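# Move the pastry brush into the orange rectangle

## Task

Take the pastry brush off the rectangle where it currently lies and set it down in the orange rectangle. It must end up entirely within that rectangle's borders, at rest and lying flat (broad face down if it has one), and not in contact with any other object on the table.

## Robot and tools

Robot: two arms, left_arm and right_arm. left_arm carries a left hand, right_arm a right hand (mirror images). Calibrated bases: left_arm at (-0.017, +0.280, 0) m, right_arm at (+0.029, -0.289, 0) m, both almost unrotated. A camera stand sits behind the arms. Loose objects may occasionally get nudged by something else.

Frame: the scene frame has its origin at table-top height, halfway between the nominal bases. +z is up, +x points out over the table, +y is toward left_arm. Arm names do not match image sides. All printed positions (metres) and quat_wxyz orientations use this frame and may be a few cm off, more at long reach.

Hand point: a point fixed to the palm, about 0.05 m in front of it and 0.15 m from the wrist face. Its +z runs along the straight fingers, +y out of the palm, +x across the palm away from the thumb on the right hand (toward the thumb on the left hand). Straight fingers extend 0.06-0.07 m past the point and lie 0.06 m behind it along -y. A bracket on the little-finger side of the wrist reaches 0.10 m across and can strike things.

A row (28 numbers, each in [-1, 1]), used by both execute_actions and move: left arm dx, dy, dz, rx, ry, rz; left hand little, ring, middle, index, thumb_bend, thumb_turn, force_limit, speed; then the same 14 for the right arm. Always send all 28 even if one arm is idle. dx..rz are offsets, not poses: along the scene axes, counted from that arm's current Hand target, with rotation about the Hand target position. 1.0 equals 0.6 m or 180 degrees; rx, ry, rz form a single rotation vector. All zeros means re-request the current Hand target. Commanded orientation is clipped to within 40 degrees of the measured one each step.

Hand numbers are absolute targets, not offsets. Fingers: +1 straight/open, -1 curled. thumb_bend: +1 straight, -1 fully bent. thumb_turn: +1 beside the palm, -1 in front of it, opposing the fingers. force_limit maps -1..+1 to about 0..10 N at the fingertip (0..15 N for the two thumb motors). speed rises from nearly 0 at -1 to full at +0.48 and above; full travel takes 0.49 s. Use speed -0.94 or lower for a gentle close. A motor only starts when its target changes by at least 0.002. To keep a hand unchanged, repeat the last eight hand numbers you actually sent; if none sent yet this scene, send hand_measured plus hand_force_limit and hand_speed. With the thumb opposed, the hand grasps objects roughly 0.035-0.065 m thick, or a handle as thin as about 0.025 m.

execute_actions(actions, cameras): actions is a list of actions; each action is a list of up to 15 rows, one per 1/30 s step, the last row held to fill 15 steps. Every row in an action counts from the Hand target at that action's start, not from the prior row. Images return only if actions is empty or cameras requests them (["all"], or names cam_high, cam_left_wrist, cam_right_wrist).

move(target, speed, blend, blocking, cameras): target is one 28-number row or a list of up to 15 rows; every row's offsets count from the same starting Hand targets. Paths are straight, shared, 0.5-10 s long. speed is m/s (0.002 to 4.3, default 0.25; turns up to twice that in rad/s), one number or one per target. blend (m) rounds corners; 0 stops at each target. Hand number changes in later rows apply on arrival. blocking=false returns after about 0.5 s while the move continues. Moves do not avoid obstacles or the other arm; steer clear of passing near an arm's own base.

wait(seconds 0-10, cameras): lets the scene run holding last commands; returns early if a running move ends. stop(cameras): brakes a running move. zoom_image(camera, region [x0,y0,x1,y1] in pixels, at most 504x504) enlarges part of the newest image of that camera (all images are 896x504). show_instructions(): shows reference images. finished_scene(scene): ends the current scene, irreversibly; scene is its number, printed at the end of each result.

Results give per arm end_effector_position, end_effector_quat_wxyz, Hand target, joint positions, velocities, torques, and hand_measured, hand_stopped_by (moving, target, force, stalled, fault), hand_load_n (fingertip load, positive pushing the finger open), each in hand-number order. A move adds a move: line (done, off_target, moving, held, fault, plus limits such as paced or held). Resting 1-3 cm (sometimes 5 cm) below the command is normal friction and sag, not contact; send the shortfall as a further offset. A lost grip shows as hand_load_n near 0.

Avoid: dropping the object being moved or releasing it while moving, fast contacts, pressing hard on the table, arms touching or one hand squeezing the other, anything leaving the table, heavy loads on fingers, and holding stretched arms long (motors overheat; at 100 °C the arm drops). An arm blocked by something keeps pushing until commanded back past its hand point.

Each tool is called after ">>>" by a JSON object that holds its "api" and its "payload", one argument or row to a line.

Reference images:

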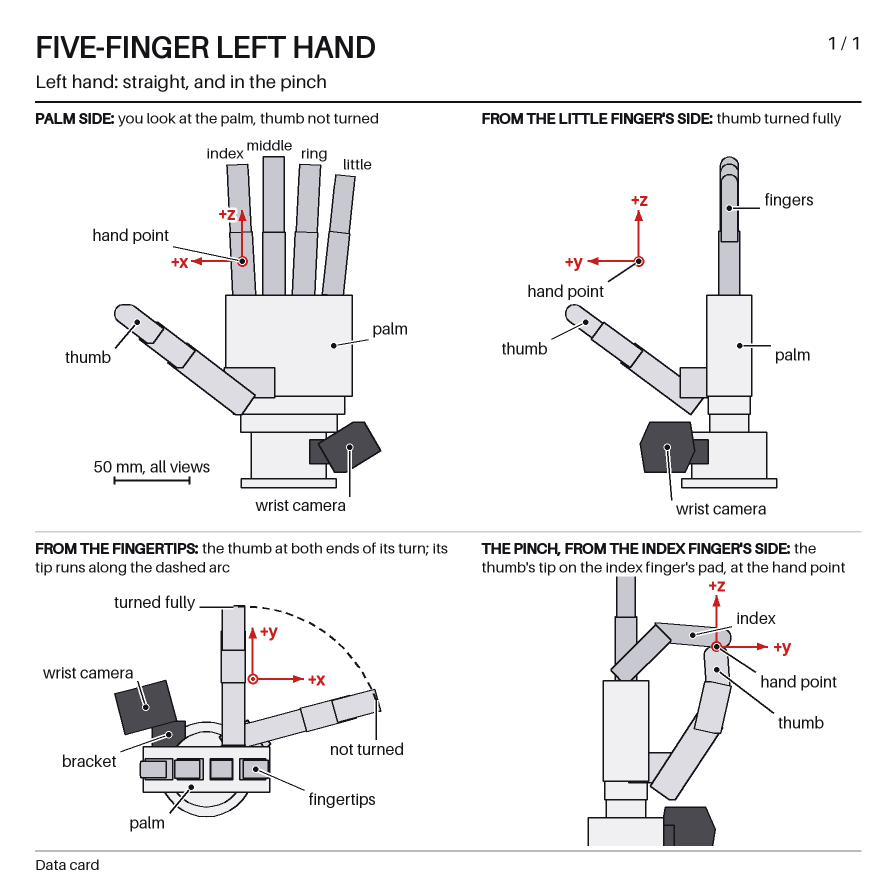

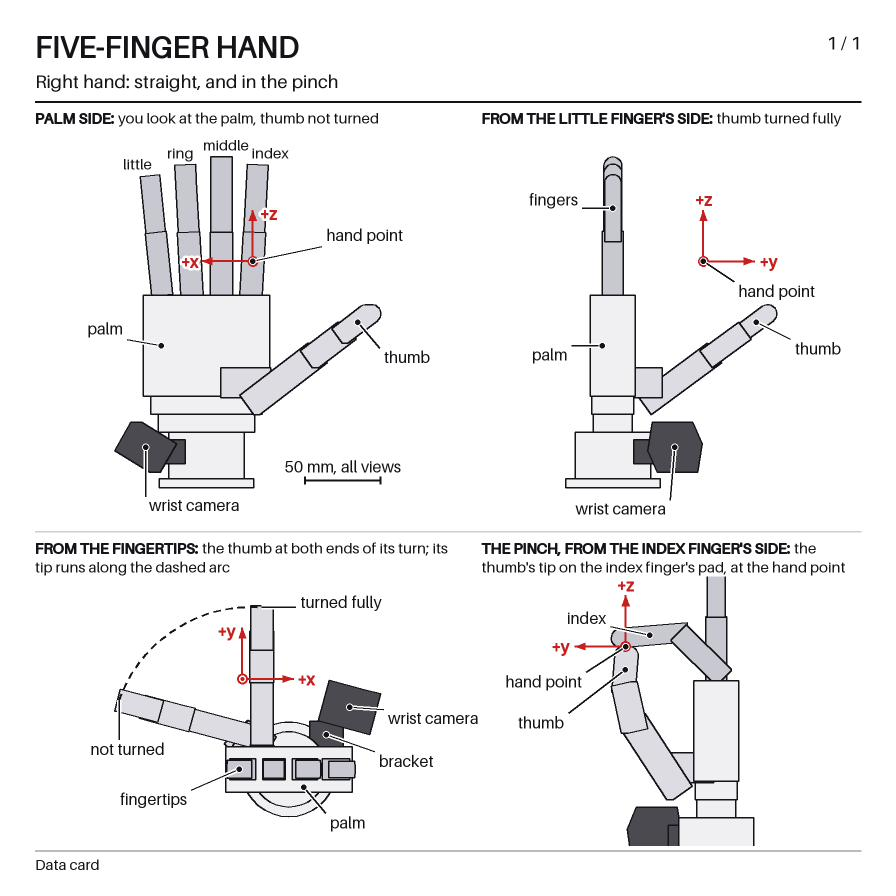

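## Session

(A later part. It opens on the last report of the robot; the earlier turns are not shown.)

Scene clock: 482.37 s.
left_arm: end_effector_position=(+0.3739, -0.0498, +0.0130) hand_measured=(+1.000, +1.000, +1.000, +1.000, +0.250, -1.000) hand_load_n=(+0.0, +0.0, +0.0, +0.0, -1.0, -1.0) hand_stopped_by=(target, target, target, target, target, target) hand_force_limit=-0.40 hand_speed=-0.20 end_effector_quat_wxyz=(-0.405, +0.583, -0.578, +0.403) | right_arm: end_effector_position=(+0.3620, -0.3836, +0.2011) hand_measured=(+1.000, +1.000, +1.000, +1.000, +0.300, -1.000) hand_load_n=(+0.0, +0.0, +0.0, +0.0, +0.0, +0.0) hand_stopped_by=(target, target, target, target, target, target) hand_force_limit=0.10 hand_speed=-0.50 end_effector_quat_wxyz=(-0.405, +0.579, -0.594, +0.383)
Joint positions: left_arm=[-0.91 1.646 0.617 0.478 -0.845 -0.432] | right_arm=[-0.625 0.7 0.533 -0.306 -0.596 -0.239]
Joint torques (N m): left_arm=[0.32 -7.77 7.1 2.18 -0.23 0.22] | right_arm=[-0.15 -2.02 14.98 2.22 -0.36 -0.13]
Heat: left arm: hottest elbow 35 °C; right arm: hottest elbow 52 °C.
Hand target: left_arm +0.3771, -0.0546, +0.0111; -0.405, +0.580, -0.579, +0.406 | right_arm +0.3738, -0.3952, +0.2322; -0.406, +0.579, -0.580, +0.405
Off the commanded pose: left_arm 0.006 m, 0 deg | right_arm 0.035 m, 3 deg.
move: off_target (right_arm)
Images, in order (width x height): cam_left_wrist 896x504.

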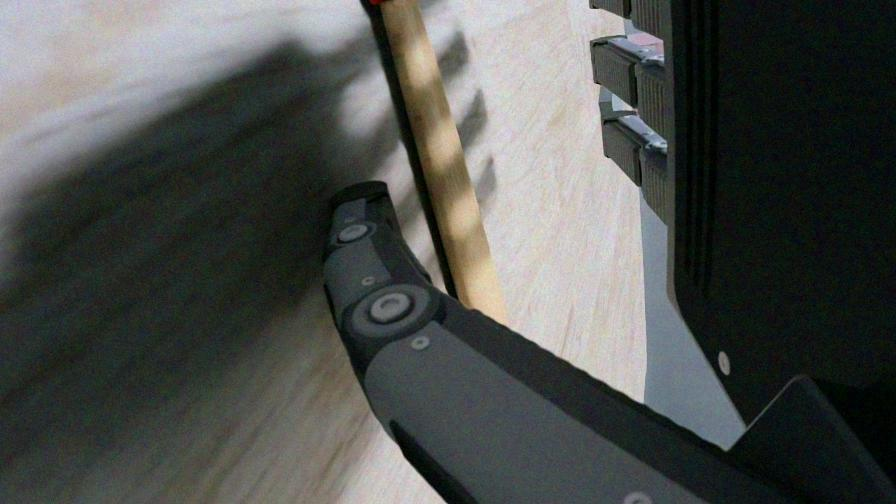

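>>> {"api": "move", "payload": {
  "target": [
    [0.0,0,0.03,0,0,0,1,1,1,1,0.25,-1,-0.4,-0.2,0,0,0,0,0,0,1,1,1,1,0.3,-1,0.1,-0.5],
    [0.018,0.0,0.03,0,0,0,1,1,1,1,0.25,-1,-0.4,-0.2,0,0,0,0,0,0,1,1,1,1,0.3,-1,0.1,-0.5],
    [0.016,0.0,-0.002,0,0,0,1,1,1,1,0.25,-1,-0.4,-0.2,0,0,0,0,0,0,1,1,1,1,0.3,-1,0.1,-0.5],
    [0.016,0.0,-0.002,0,0,0,0.5,0.3,0.2,0.2,0.25,-1,-0.4,-0.5,0,0,0,0,0,0,1,1,1,1,0.3,-1,0.1,-0.5]
  ],
  "speed": 0.08,
  "cameras": ["cam_left_wrist"]
}}

Scene clock: 490.50 s.
left_arm: end_effector_position=(+0.3789, -0.0476, +0.0123) hand_measured=(+0.500, +0.300, +0.268, +0.200, +0.250, -1.000) hand_load_n=(+0.0, +0.0, -0.5, +0.5, -1.0, -1.0) hand_stopped_by=(target, target, force, target, target, target) hand_force_limit=-0.40 hand_speed=-0.50 end_effector_quat_wxyz=(-0.406, +0.580, -0.579, +0.404) | right_arm: end_effector_position=(+0.3620, -0.3836, +0.2011) hand_measured=(+1.000, +1.000, +1.000, +1.000, +0.300, -1.000) hand_load_n=(+0.0, +0.0, +0.0, +0.0, +0.0, +0.0) hand_stopped_by=(target, target, target, target, target, target) hand_force_limit=0.10 hand_speed=-0.50 end_effector_quat_wxyz=(-0.405, +0.579, -0.594, +0.383)
Joint positions: left_arm=[-0.897 1.653 0.617 0.5 -0.833 -0.412] | right_arm=[-0.625 0.7 0.533 -0.306 -0.596 -0.239]
Joint torques (N m): left_arm=[0.79 -7.24 8.28 1.81 -0.02 0.16] | right_arm=[-0.15 -2.02 14.98 2.21 -0.37 -0.13]
Heat: left arm: hottest shoulder 34 °C; right arm: hottest elbow 52 °C.
Hand target: left_arm +0.3868, -0.0546, +0.0098; -0.405, +0.580, -0.579, +0.405 | right_arm +0.3738, -0.3952, +0.2322; -0.406, +0.579, -0.580, +0.405
Off the commanded pose: left_arm 0.011 m, 0 deg | right_arm 0.035 m, 3 deg.
move: off_target (left_arm, right_arm); target 4's new numbers were sent with left_arm's hand 0.011 m and 0 deg from that target
Images, in order (width x height): cam_left_wrist 896x504.

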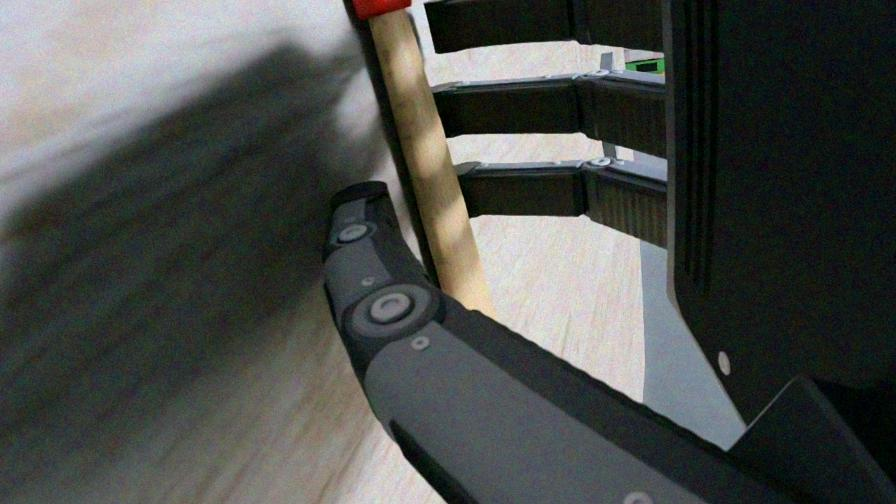

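>>> {"api": "move", "payload": {
  "target": [
    [0,0,0,0,0,0,0.5,0.25,-0.4,-0.4,0.25,-1,-0.3,-0.8,0,0,0,0,0,0,1,1,1,1,0.3,-1,0.1,-0.5]
  ],
  "speed": 0.08,
  "cameras": ["cam_left_wrist"]
}}

Scene clock: 494.83 s.
left_arm: end_effector_position=(+0.3803, -0.0479, +0.0131) hand_measured=(+0.500, +0.250, +0.234, -0.110, +0.252, -1.000) hand_load_n=(+0.0, +0.0, +0.0, +8.0, +4.0, -0.5) hand_stopped_by=(target, target, force, force, target, target) hand_force_limit=-0.30 hand_speed=-0.80 end_effector_quat_wxyz=(-0.406, +0.581, -0.577, +0.405) | right_arm: end_effector_position=(+0.3620, -0.3836, +0.2011) hand_measured=(+1.000, +1.000, +1.000, +1.000, +0.300, -1.000) hand_load_n=(+0.0, +0.0, +0.0, +0.0, +0.0, +0.0) hand_stopped_by=(target, target, target, target, target, target) hand_force_limit=0.10 hand_speed=-0.50 end_effector_quat_wxyz=(-0.405, +0.579, -0.594, +0.383)
Joint positions: left_arm=[-0.895 1.655 0.618 0.505 -0.832 -0.412] | right_arm=[-0.625 0.7 0.533 -0.306 -0.596 -0.239]
Joint torques (N m): left_arm=[0.62 -7.36 8.16 1.63 -0.03 0.16] | right_arm=[-0.15 -2.02 14.98 2.21 -0.37 -0.13]
Heat: left arm: hottest shoulder 34 °C; right arm: hottest elbow 52 °C.
Hand target: left_arm +0.3868, -0.0544, +0.0099; -0.405, +0.580, -0.579, +0.405 | right_arm +0.3738, -0.3952, +0.2322; -0.406, +0.579, -0.580, +0.405
Off the commanded pose: left_arm 0.010 m, 0 deg | right_arm 0.035 m, 3 deg.
move: off_target (right_arm)
Images, in order (width x height): cam_left_wrist 896x504.

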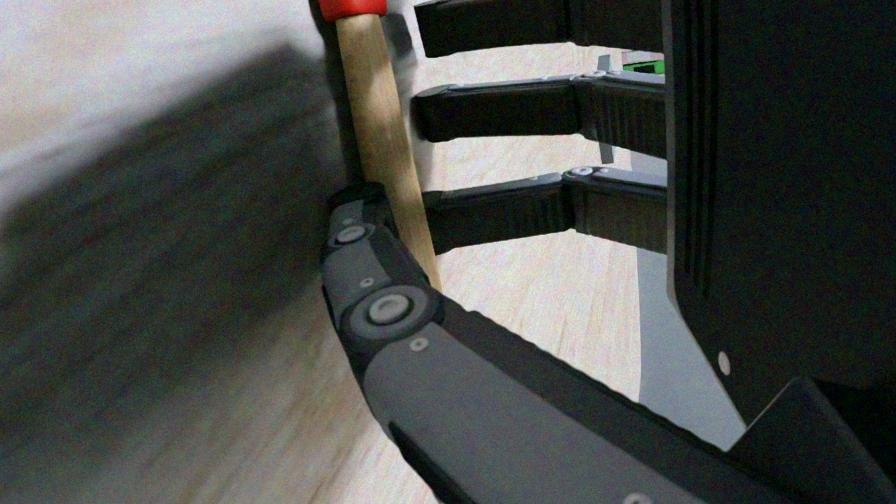

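>>> {"api": "move", "payload": {
  "target": [
    [0,0,0,0,0,0,0.5,0.25,-0.38,-0.4,0.25,-1,-0.3,-0.8,0,0,0,0,0,0,1,1,1,1,0.3,-1,0.1,-0.5],
    [0,0,0,0,0,0,0.5,0.25,-0.4,-0.45,0.2,-1,0.2,-0.8,0,0,0,0,0,0,1,1,1,1,0.3,-1,0.1,-0.5]
  ],
  "speed": 0.08,
  "cameras": ["cam_left_wrist"]
}}

Scene clock: 499.30 s.
left_arm: end_effector_position=(+0.3837, -0.0500, +0.0164) hand_measured=(+0.500, +0.250, -0.054, -0.110, +0.208, -1.000) hand_load_n=(+0.0, +0.0, +6.5, +13.5, +11.5, +2.5) hand_stopped_by=(target, target, force, force, force, target) hand_force_limit=0.20 hand_speed=-0.80 end_effector_quat_wxyz=(-0.406, +0.582, -0.573, +0.409) | right_arm: end_effector_position=(+0.3620, -0.3836, +0.2011) hand_measured=(+1.000, +1.000, +1.000, +1.000, +0.300, -1.000) hand_load_n=(+0.0, +0.0, +0.0, +0.0, +0.0, +0.0) hand_stopped_by=(target, target, target, target, target, target) hand_force_limit=0.10 hand_speed=-0.50 end_effector_quat_wxyz=(-0.405, +0.579, -0.594, +0.383)
Joint positions: left_arm=[-0.892 1.655 0.625 0.51 -0.832 -0.412] | right_arm=[-0.625 0.7 0.533 -0.306 -0.596 -0.239]
Joint torques (N m): left_arm=[0.38 -7.47 7.66 1.43 -0.02 0.16] | right_arm=[-0.15 -1.96 14.99 2.22 -0.37 -0.12]
Heat: left arm: hottest shoulder 34 °C; right arm: hottest elbow 52 °C.
Hand target: left_arm +0.3867, -0.0546, +0.0098; -0.405, +0.580, -0.579, +0.405 | right_arm +0.3738, -0.3952, +0.2322; -0.406, +0.579, -0.580, +0.405
Off the commanded pose: left_arm 0.009 m, 1 deg | right_arm 0.035 m, 3 deg.
move: off_target (right_arm)
Images, in order (width x height): cam_left_wrist 896x504.

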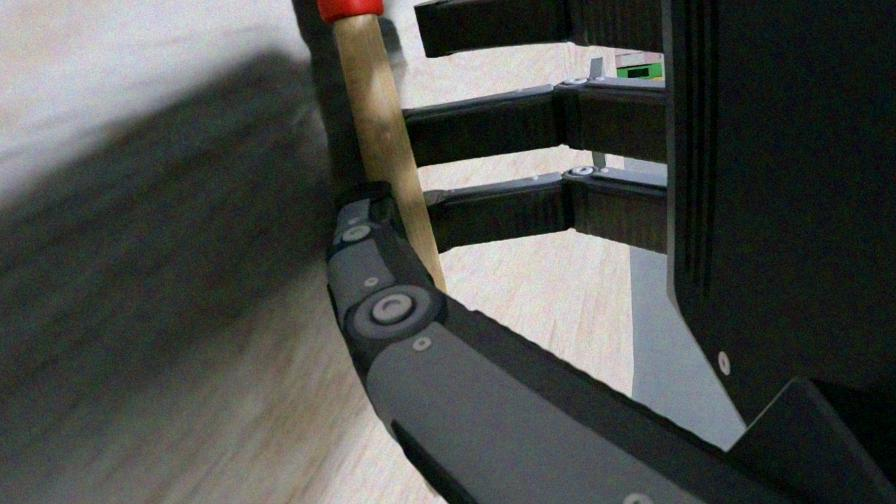

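>>> {"api": "move", "payload": {
  "target": [
    [0,0,0.15,0,0,0,0.5,0.25,-0.4,-0.45,0.2,-1,0.2,-0.8,0,0,0,0,0,0,1,1,1,1,0.3,-1,0.1,-0.5]
  ],
  "speed": 0.08,
  "cameras": ["cam_left_wrist"]
}}

Scene clock: 503.63 s.
left_arm: end_effector_position=(+0.3714, -0.0365, +0.0712) hand_measured=(+0.500, +0.250, -0.054, -0.110, +0.208, -1.000) hand_load_n=(+0.0, +0.0, +5.5, +13.5, +12.0, +3.0) hand_stopped_by=(target, target, force, force, force, target) hand_force_limit=0.20 hand_speed=-0.80 end_effector_quat_wxyz=(-0.407, +0.579, -0.593, +0.383) | right_arm: end_effector_position=(+0.3620, -0.3836, +0.2011) hand_measured=(+1.000, +1.000, +1.000, +1.000, +0.300, -1.000) hand_load_n=(+0.0, +0.0, +0.0, +0.0, +0.0, +0.0) hand_stopped_by=(target, target, target, target, target, target) hand_force_limit=0.10 hand_speed=-0.50 end_effector_quat_wxyz=(-0.405, +0.579, -0.594, +0.383)
Joint positions: left_arm=[-0.892 1.447 0.652 0.209 -0.825 -0.412] | right_arm=[-0.625 0.7 0.533 -0.306 -0.596 -0.239]
Joint torques (N m): left_arm=[0.44 -8.82 12.66 1.03 -0.38 0.17] | right_arm=[-0.15 -2.02 14.99 2.21 -0.36 -0.13]
Heat: left arm: hottest shoulder 34 °C; right arm: hottest elbow 52 °C.
Hand target: left_arm +0.3867, -0.0546, +0.0998; -0.405, +0.580, -0.579, +0.405 | right_arm +0.3738, -0.3952, +0.2322; -0.406, +0.579, -0.580, +0.405
Off the commanded pose: left_arm 0.037 m, 3 deg | right_arm 0.035 m, 3 deg.
move: off_target (left_arm, right_arm)
Images, in order (width x height): cam_left_wrist 896x504.

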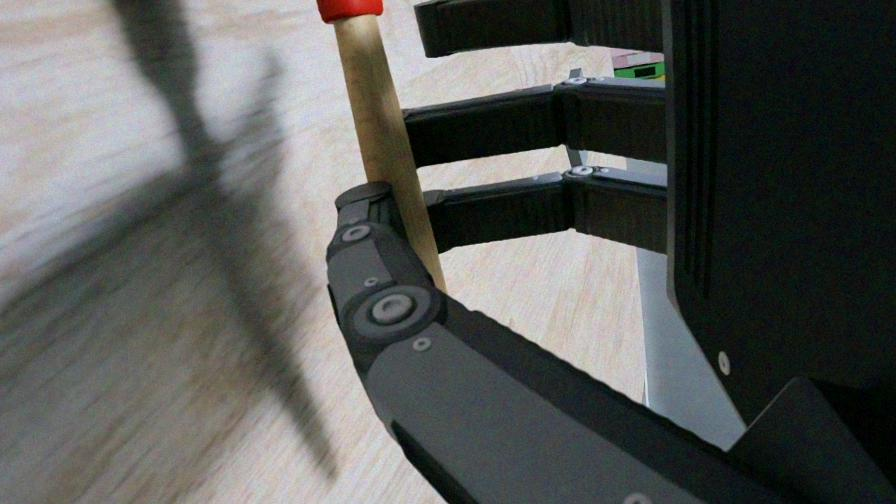

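>>> {"api": "move", "payload": {
  "target": [
    [0.0,0.05,0.1,0,0,0,0.5,0.25,-0.4,-0.45,0.2,-1,0.2,-0.8,0,0,0,0,0,0,1,1,1,1,0.3,-1,0.1,-0.5],
    [0.24,0.508,0.12,0,0,0.111,0.5,0.25,-0.4,-0.45,0.2,-1,0.2,-0.8,0,0,0,0,0,0,1,1,1,1,0.3,-1,0.1,-0.5]
  ],
  "speed": [0.15,0.25],
  "blend": [0.03,0],
  "cameras": ["all"]
}}

Scene clock: 529.53 s.
left_arm: end_effector_position=(+0.4994, +0.2514, +0.1345) hand_measured=(+0.500, +0.250, -0.054, -0.110, +0.208, -1.000) hand_load_n=(+0.0, +0.0, +5.5, +13.5, +12.0, +2.5) hand_stopped_by=(target, target, force, force, force, target) hand_force_limit=0.20 hand_speed=-0.80 end_effector_quat_wxyz=(-0.451, +0.684, -0.487, +0.301) | right_arm: end_effector_position=(+0.3620, -0.3836, +0.2011) hand_measured=(+1.000, +1.000, +1.000, +1.000, +0.300, -1.000) hand_load_n=(+0.0, +0.0, +0.0, +0.0, +0.0, +0.0) hand_stopped_by=(target, target, target, target, target, target) hand_force_limit=0.10 hand_speed=-0.50 end_effector_quat_wxyz=(-0.405, +0.579, -0.594, +0.383)
Joint positions: left_arm=[-0.144 1.293 0.714 0.102 -0.464 -0.198] | right_arm=[-0.625 0.7 0.533 -0.306 -0.596 -0.239]
Joint torques (N m): left_arm=[0.73 -6.89 15.23 2.63 -0.15 0.25] | right_arm=[-0.21 -2.02 14.99 2.21 -0.37 -0.13]
Heat: left arm: hottest elbow 37 °C; right arm: hottest elbow 53 °C.
Hand target: left_arm +0.5307, +0.2503, +0.1717; -0.469, +0.671, -0.470, +0.329 | right_arm +0.3738, -0.3952, +0.2322; -0.406, +0.579, -0.580, +0.405
Off the commanded pose: left_arm 0.049 m, 5 deg | right_arm 0.035 m, 3 deg.
move: off_target (left_arm, right_arm)

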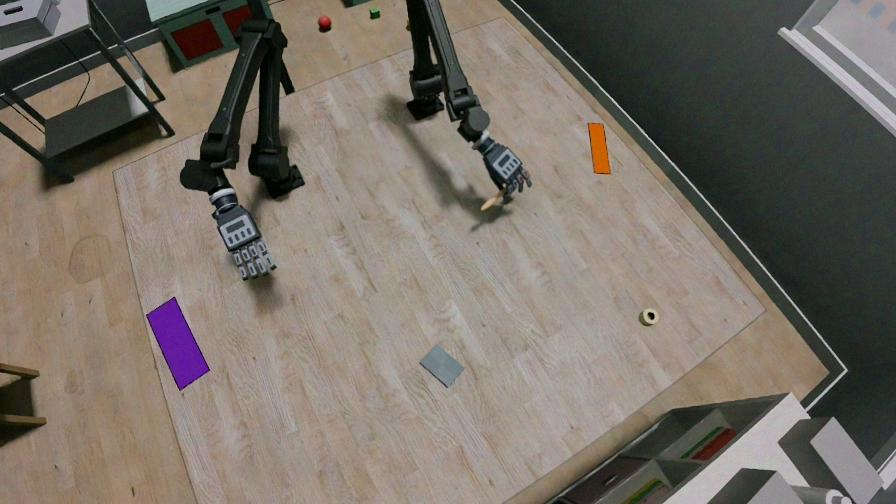

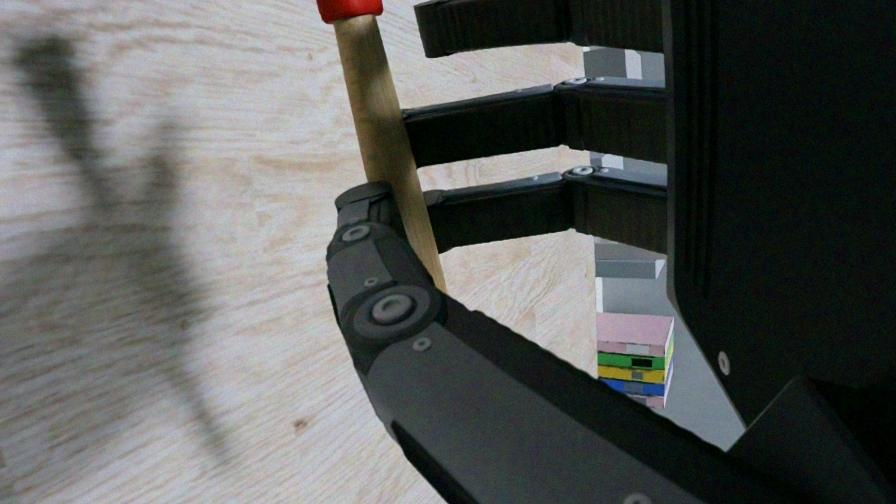

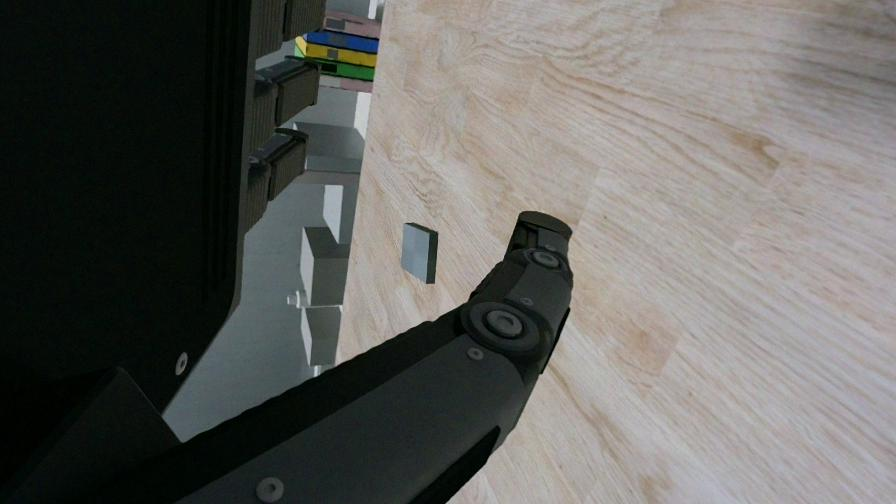

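>>> {"api": "move", "payload": {
  "target": [-0.093,0.79,0.0,0,0,0.211,0.5,0.25,-0.4,-0.45,0.2,-1,0.2,-0.8,0,0,0,0,0,0,1,1,1,1,0.3,-1,0.1,-0.5],
  "speed": 0.25,
  "cameras": ["all"]
}}

Scene clock: 540.47 s.
left_arm: end_effector_position=(+0.4543, +0.7053, +0.1377) hand_measured=(+0.500, +0.250, -0.054, -0.110, +0.208, -1.000) hand_load_n=(+0.0, +0.0, +5.5, +13.5, +11.5, +3.0) hand_stopped_by=(target, target, force, force, force, target) hand_force_limit=0.20 hand_speed=-0.80 end_effector_quat_wxyz=(-0.526, +0.805, -0.233, +0.146) | right_arm: end_effector_position=(+0.3620, -0.3836, +0.2011) hand_measured=(+1.000, +1.000, +1.000, +1.000, +0.300, -1.000) hand_load_n=(+0.0, +0.0, +0.0, +0.0, +0.0, +0.0) hand_stopped_by=(target, target, target, target, target, target) hand_force_limit=0.10 hand_speed=-0.50 end_effector_quat_wxyz=(-0.405, +0.579, -0.594, +0.383)
Joint positions: left_arm=[0.71 1.574 1.004 0.137 -0.287 -0.119] | right_arm=[-0.625 0.7 0.533 -0.306 -0.596 -0.239]
Joint torques (N m): left_arm=[0.32 -10.81 15.34 2.06 -0.19 0.21] | right_arm=[-0.15 -2.02 14.99 2.21 -0.37 -0.13]
Heat: left arm: hottest elbow 38 °C; right arm: hottest elbow 53 °C.
Hand target: left_arm +0.4748, +0.7243, +0.1718; -0.551, +0.788, -0.225, +0.158 | right_arm +0.3738, -0.3952, +0.2322; -0.406, +0.579, -0.580, +0.405
Off the commanded pose: left_arm 0.044 m, 4 deg | right_arm 0.035 m, 3 deg.
move: off_target (left_arm, right_arm)

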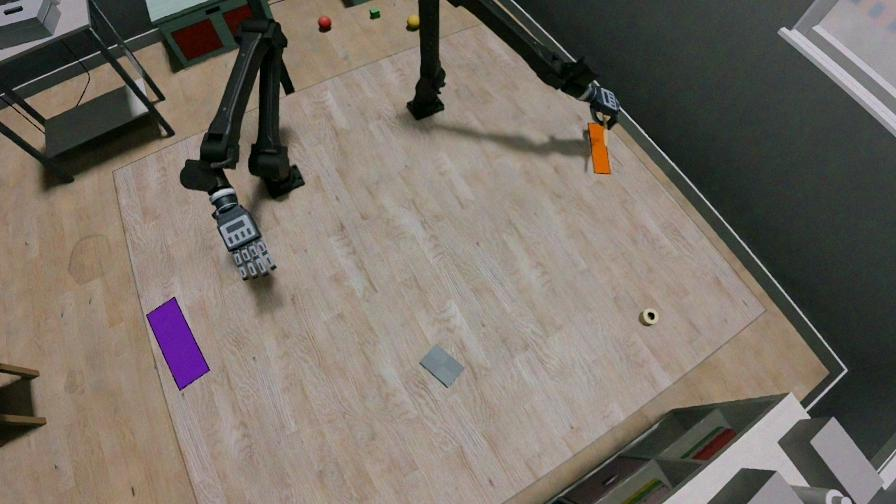

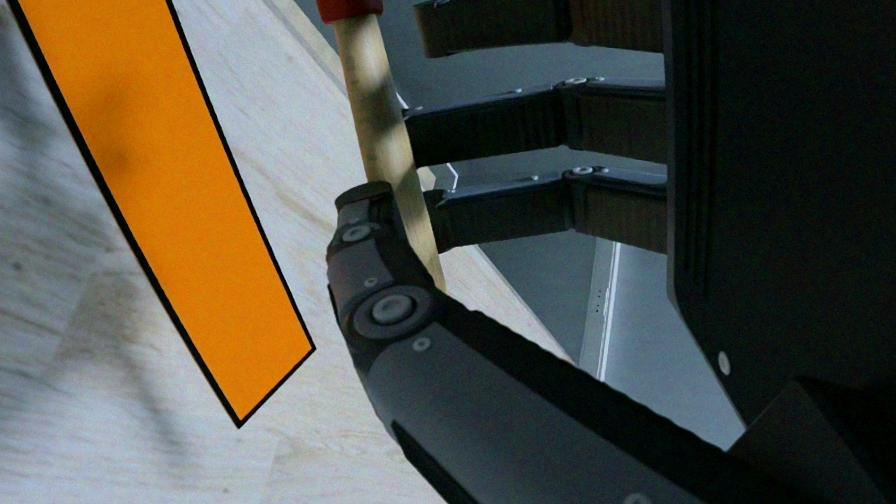

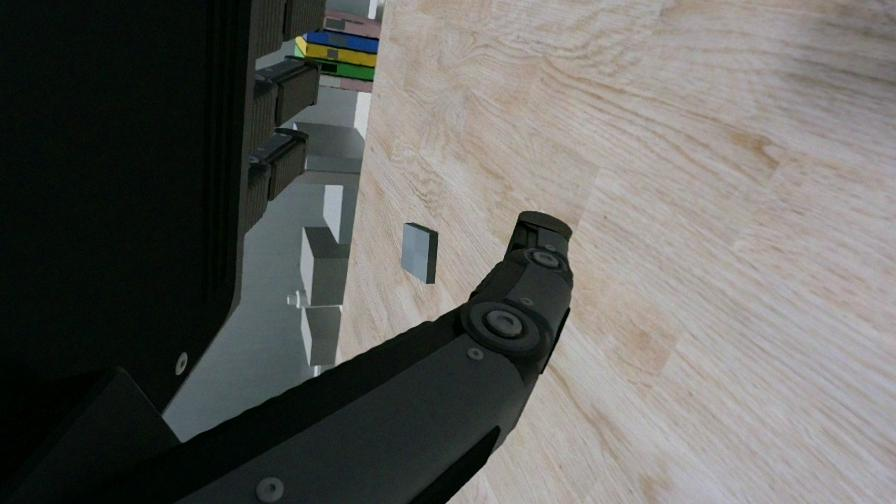

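>>> {"api": "move", "payload": {
  "target": [0.006,0.022,-0.12,0,0,0,0.5,0.25,-0.4,-0.45,0.2,-1,0.2,-0.8,0,0,0,0,0,0,1,1,1,1,0.3,-1,0.1,-0.5],
  "speed": 0.1,
  "cameras": ["cam_high","cam_left_wrist"]
}}

Scene clock: 554.03 s.
left_arm: end_effector_position=(+0.4716, +0.7227, +0.0813) hand_measured=(+0.500, +0.250, -0.054, -0.110, +0.208, -1.000) hand_load_n=(+0.0, +0.0, +5.5, +13.5, +11.5, +2.5) hand_stopped_by=(target, target, force, force, force, target) hand_force_limit=0.20 hand_speed=-0.80 end_effector_quat_wxyz=(-0.532, +0.801, -0.231, +0.152) | right_arm: end_effector_position=(+0.3620, -0.3836, +0.2011) hand_measured=(+1.000, +1.000, +1.000, +1.000, +0.300, -1.000) hand_load_n=(+0.0, +0.0, +0.0, +0.0, +0.0, +0.0) hand_stopped_by=(target, target, target, target, target, target) hand_force_limit=0.10 hand_speed=-0.50 end_effector_quat_wxyz=(-0.405, +0.579, -0.594, +0.383)
Joint positions: left_arm=[0.717 1.724 1.004 0.306 -0.276 -0.118] | right_arm=[-0.625 0.7 0.533 -0.306 -0.596 -0.239]
Joint torques (N m): left_arm=[1.26 -12.45 10.86 2.77 -0.06 0.26] | right_arm=[-0.15 -2.02 14.99 2.21 -0.36 -0.13]
Heat: left arm: hottest elbow 38 °C; right arm: hottest elbow 53 °C.
Hand target: left_arm +0.4785, +0.7375, +0.0998; -0.551, +0.788, -0.226, +0.158 | right_arm +0.3738, -0.3952, +0.2322; -0.406, +0.579, -0.580, +0.405
Off the commanded pose: left_arm 0.025 m, 3 deg | right_arm 0.035 m, 3 deg.
move: off_target (left_arm, right_arm)
Images, in order (width x height): cam_high 896x504, cam_left_wrist 896x504.

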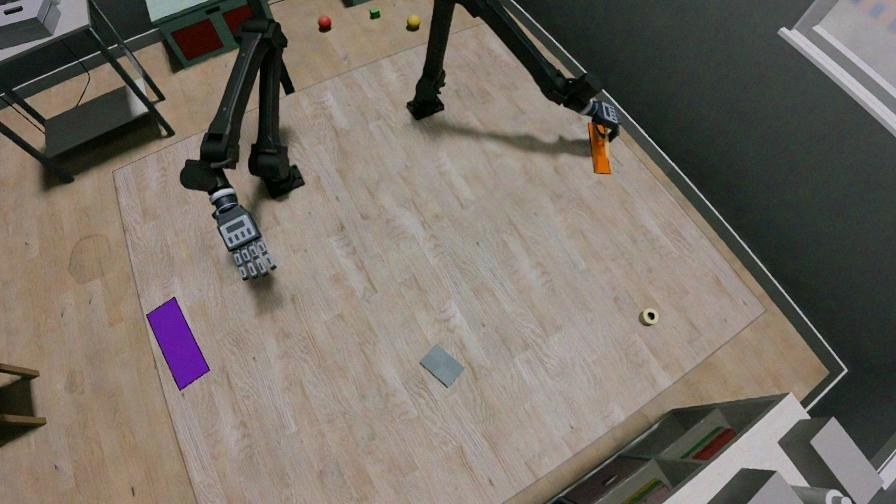

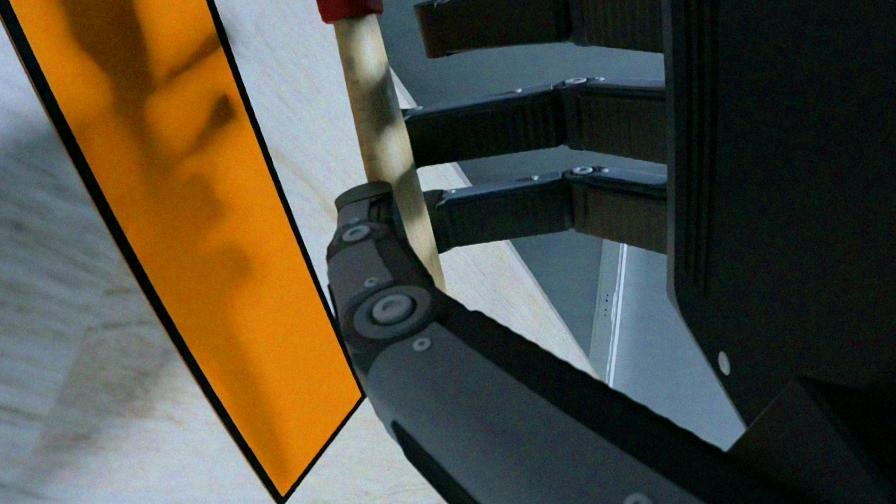

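>>> {"api": "move", "payload": {
  "target": [-0.021,-0.005,-0.071,0,0,0,0.5,0.25,-0.4,-0.45,0.2,-1,0.2,-0.8,0,0,0,0,0,0,1,1,1,1,0.3,-1,0.1,-0.5],
  "speed": 0.08,
  "cameras": ["cam_left_wrist"]
}}

Scene clock: 562.60 s.
left_arm: end_effector_position=(+0.4675, +0.7278, +0.0515) hand_measured=(+0.500, +0.250, -0.054, -0.110, +0.208, -1.000) hand_load_n=(+0.0, +0.0, +5.0, +13.5, +12.0, +2.5) hand_stopped_by=(target, target, force, force, force, target) hand_force_limit=0.20 hand_speed=-0.80 end_effector_quat_wxyz=(-0.540, +0.795, -0.227, +0.158) | right_arm: end_effector_position=(+0.3620, -0.3836, +0.2011) hand_measured=(+1.000, +1.000, +1.000, +1.000, +0.300, -1.000) hand_load_n=(+0.0, +0.0, +0.0, +0.0, +0.0, +0.0) hand_stopped_by=(target, target, target, target, target, target) hand_force_limit=0.10 hand_speed=-0.50 end_effector_quat_wxyz=(-0.405, +0.579, -0.594, +0.383)
Joint positions: left_arm=[0.73 1.787 0.967 0.431 -0.264 -0.113] | right_arm=[-0.625 0.7 0.533 -0.306 -0.596 -0.239]
Joint torques (N m): left_arm=[1.03 -12.81 7.84 2.8 -0.05 0.26] | right_arm=[-0.21 -2.02 14.98 2.21 -0.37 -0.13]
Heat: left arm: hottest elbow 38 °C; right arm: hottest elbow 53 °C.
Hand target: left_arm +0.4658, +0.7345, +0.0573; -0.551, +0.788, -0.225, +0.158 | right_arm +0.3738, -0.3952, +0.2322; -0.406, +0.579, -0.580, +0.405
Off the commanded pose: left_arm 0.009 m, 1 deg | right_arm 0.035 m, 3 deg.
move: off_target (right_arm)
Images, in order (width x height): cam_left_wrist 896x504.

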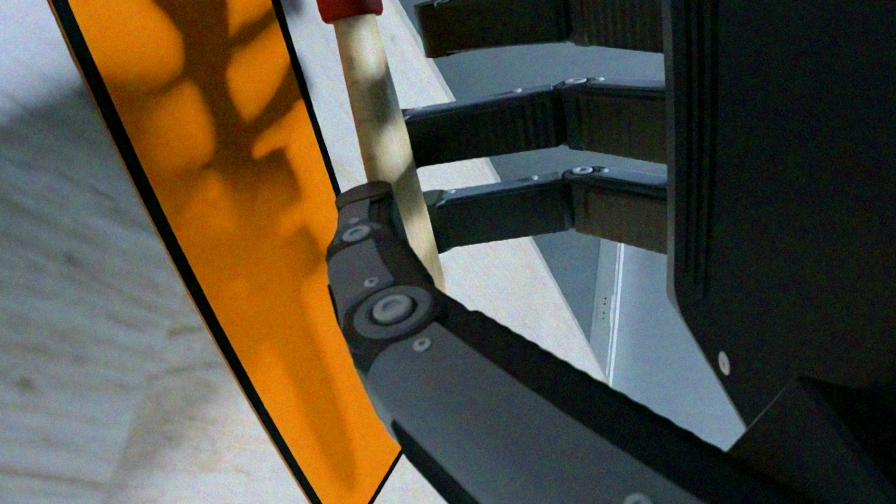

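>>> {"api": "move", "payload": {
  "target": [-0.026,-0.028,-0.035,0,0,0,0.5,0.25,-0.4,-0.45,0.2,-1,0.2,-0.8,0,0,0,0,0,0,1,1,1,1,0.3,-1,0.1,-0.5],
  "speed": 0.08,
  "cameras": ["cam_left_wrist"]
}}

Scene clock: 570.40 s.
left_arm: end_effector_position=(+0.4515, +0.7136, +0.0336) hand_measured=(+0.500, +0.250, -0.054, -0.110, +0.208, -1.000) hand_load_n=(+0.0, +0.0, +5.0, +13.5, +12.0, +2.5) hand_stopped_by=(target, target, force, force, force, target) hand_force_limit=0.20 hand_speed=-0.80 end_effector_quat_wxyz=(-0.542, +0.794, -0.226, +0.159) | right_arm: end_effector_position=(+0.3620, -0.3836, +0.2011) hand_measured=(+1.000, +1.000, +1.000, +1.000, +0.300, -1.000) hand_load_n=(+0.0, -0.5, -0.5, +0.0, +0.0, +0.0) hand_stopped_by=(target, target, target, target, target, target) hand_force_limit=0.10 hand_speed=-0.50 end_effector_quat_wxyz=(-0.405, +0.579, -0.594, +0.383)
Joint positions: left_arm=[0.73 1.787 0.891 0.513 -0.264 -0.113] | right_arm=[-0.625 0.7 0.533 -0.306 -0.596 -0.239]
Joint torques (N m): left_arm=[0.67 -12.04 7.17 2.77 -0.22 0.24] | right_arm=[-0.21 -2.02 14.99 2.21 -0.37 -0.12]
Heat: left arm: hottest elbow 38 °C; right arm: hottest elbow 53 °C.
Hand target: left_arm +0.4502, +0.7177, +0.0362; -0.551, +0.788, -0.225, +0.158 | right_arm +0.3738, -0.3952, +0.2322; -0.406, +0.579, -0.580, +0.405
Off the commanded pose: left_arm 0.005 m, 1 deg | right_arm 0.035 m, 3 deg.
move: off_target (right_arm)
Images, in order (width x height): cam_left_wrist 896x504.

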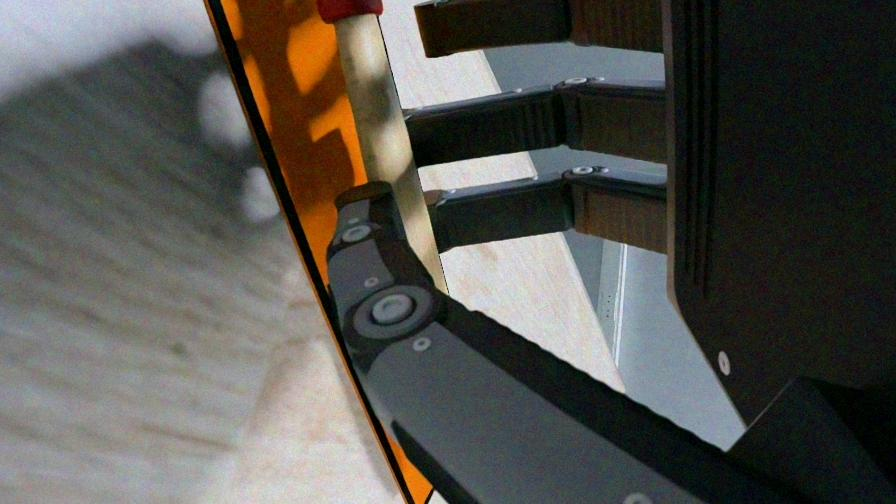

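>>> {"api": "execute_actions", "payload": {
  "actions": []
}}

>>> {"api": "zoom_image", "payload": {
  "camera": "cam_high",
  "region": [560, 90, 660, 190]
}}

Scene clock: 599.27 s.
left_arm: end_effector_position=(+0.4515, +0.7137, +0.0337) hand_measured=(+0.500, +0.250, -0.054, -0.110, +0.208, -1.000) hand_load_n=(+0.0, -0.5, +5.5, +13.5, +11.5, +2.5) hand_stopped_by=(target, target, force, force, force, target) hand_force_limit=0.20 hand_speed=-0.80 end_effector_quat_wxyz=(-0.542, +0.793, -0.226, +0.159) | right_arm: end_effector_position=(+0.3620, -0.3836, +0.2011) hand_measured=(+1.000, +1.000, +1.000, +1.000, +0.300, -1.000) hand_load_n=(+0.0, +0.0, +0.0, +0.0, +0.0, +0.0) hand_stopped_by=(target, target, target, target, target, target) hand_force_limit=0.10 hand_speed=-0.50 end_effector_quat_wxyz=(-0.405, +0.579, -0.594, +0.383)
Joint positions: left_arm=[0.73 1.787 0.891 0.513 -0.264 -0.113] | right_arm=[-0.625 0.7 0.533 -0.306 -0.596 -0.239]
Joint velocities: within noise
Joint torques (N m): left_arm=[0.67 -12.04 7.16 2.78 -0.22 0.25] | right_arm=[-0.21 -2.02 14.99 2.22 -0.37 -0.13]
Motor temperatures (°C): left_arm=[31 36 36 29 28 29] | right_arm=[36 32 54 28 31 29]
Heat: left arm: hottest shoulder 36 °C; right arm: hottest elbow 54 °C.
Hand target: left_arm +0.4502, +0.7177, +0.0363; -0.551, +0.788, -0.225, +0.158 | right_arm +0.3738, -0.3952, +0.2322; -0.406, +0.579, -0.580, +0.405
Off the commanded pose: left_arm 0.005 m, 1 deg | right_arm 0.035 m, 3 deg.

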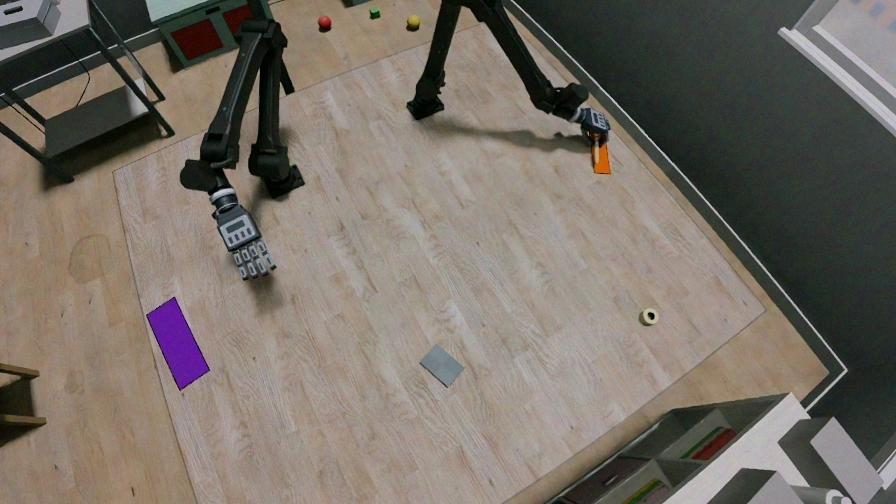

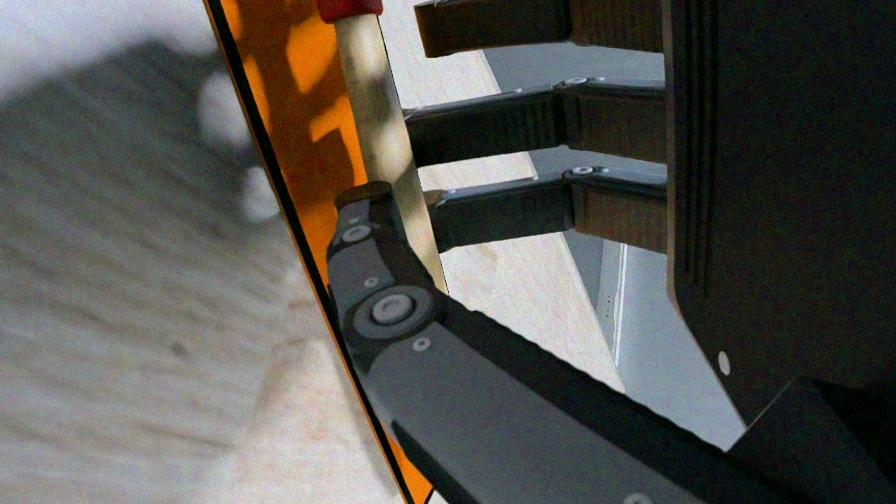

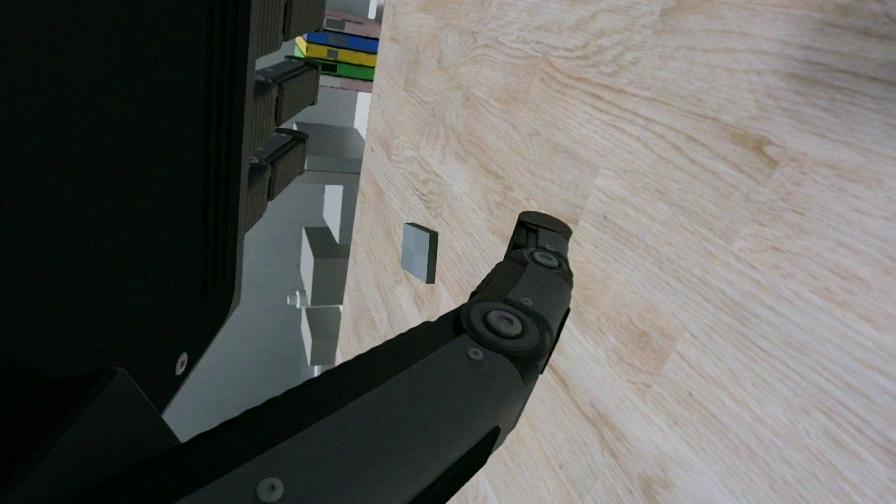

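Scaled by 5.040 from the camera's 896x504 image, which has a finer 1280x720 frame.

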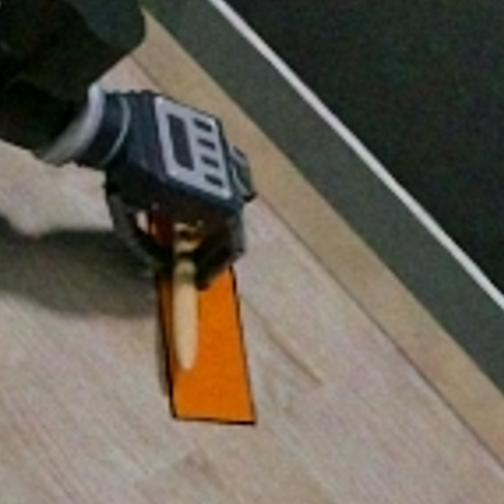

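>>> {"api": "move", "payload": {
  "target": [0,0,-0.022,0,0,0,0.5,0.25,-0.4,-0.45,0.2,-1,0.2,-0.8,0,0,0,0,0,0,1,1,1,1,0.3,-1,0.1,-0.5],
  "speed": 0.05,
  "cameras": ["cam_left_wrist","cam_high"]
}}

>>> {"api": "zoom_image", "payload": {
  "camera": "cam_high",
  "region": [560, 90, 660, 190]
}}

Scene clock: 638.60 s.
left_arm: end_effector_position=(+0.4517, +0.7139, +0.0216) hand_measured=(+0.500, +0.250, -0.054, -0.110, +0.208, -1.000) hand_load_n=(+0.0, +0.0, +5.5, +13.5, +12.0, +3.0) hand_stopped_by=(target, target, force, force, force, target) hand_force_limit=0.20 hand_speed=-0.80 end_effector_quat_wxyz=(-0.543, +0.793, -0.225, +0.160) | right_arm: end_effector_position=(+0.3620, -0.3836, +0.2011) hand_measured=(+1.000, +1.000, +1.000, +1.000, +0.300, -1.000) hand_load_n=(+0.0, +0.0, +0.0, +0.0, +0.0, +0.0) hand_stopped_by=(target, target, target, target, target, target) hand_force_limit=0.10 hand_speed=-0.50 end_effector_quat_wxyz=(-0.405, +0.579, -0.594, +0.383)
Joint positions: left_arm=[0.73 1.816 0.886 0.549 -0.264 -0.113] | right_arm=[-0.625 0.7 0.533 -0.306 -0.596 -0.239]
Joint torques (N m): left_arm=[0.67 -11.99 6.97 2.78 -0.22 0.25] | right_arm=[-0.15 -2.02 14.99 2.21 -0.37 -0.12]
Heat: left arm: hottest shoulder 36 °C; right arm: hottest elbow 54 °C.
Hand target: left_arm +0.4503, +0.7178, +0.0231; -0.551, +0.788, -0.225, +0.158 | right_arm +0.3738, -0.3952, +0.2322; -0.406, +0.579, -0.580, +0.405
Off the commanded pose: left_arm 0.004 m, 1 deg | right_arm 0.035 m, 3 deg.
move: off_target (right_arm)
Images, in order (width x height): cam_high 896x504, cam_left_wrist 896x504.

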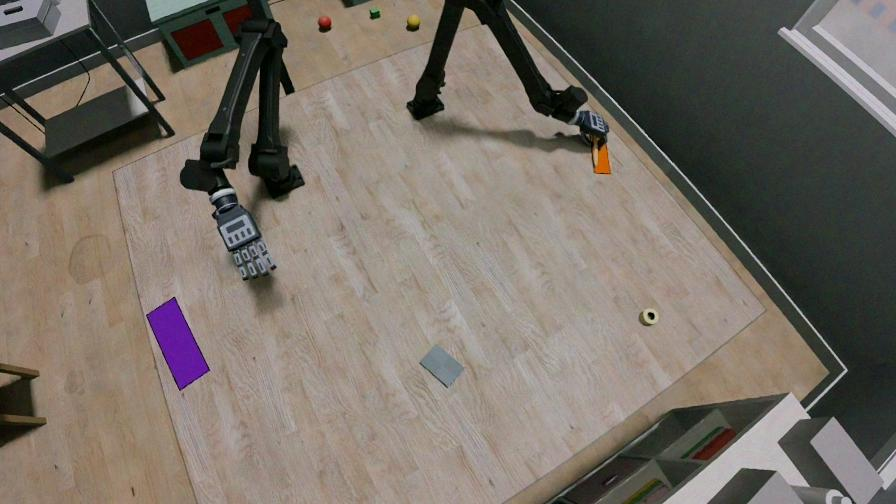

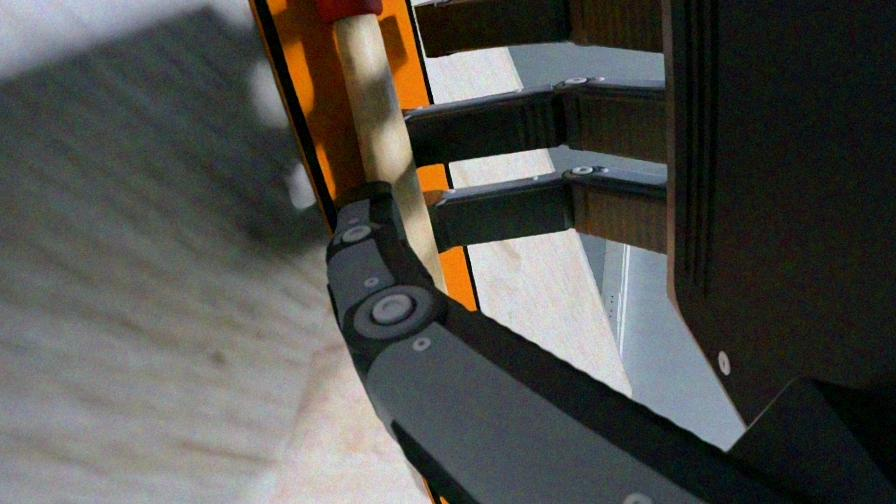

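Scaled by 5.040 from the camera's 896x504 image, which has a finer 1280x720 frame.

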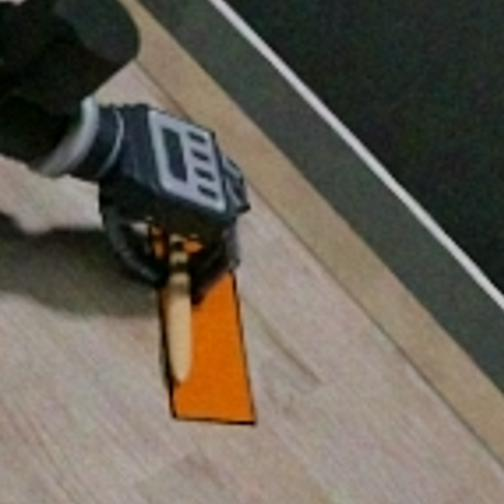

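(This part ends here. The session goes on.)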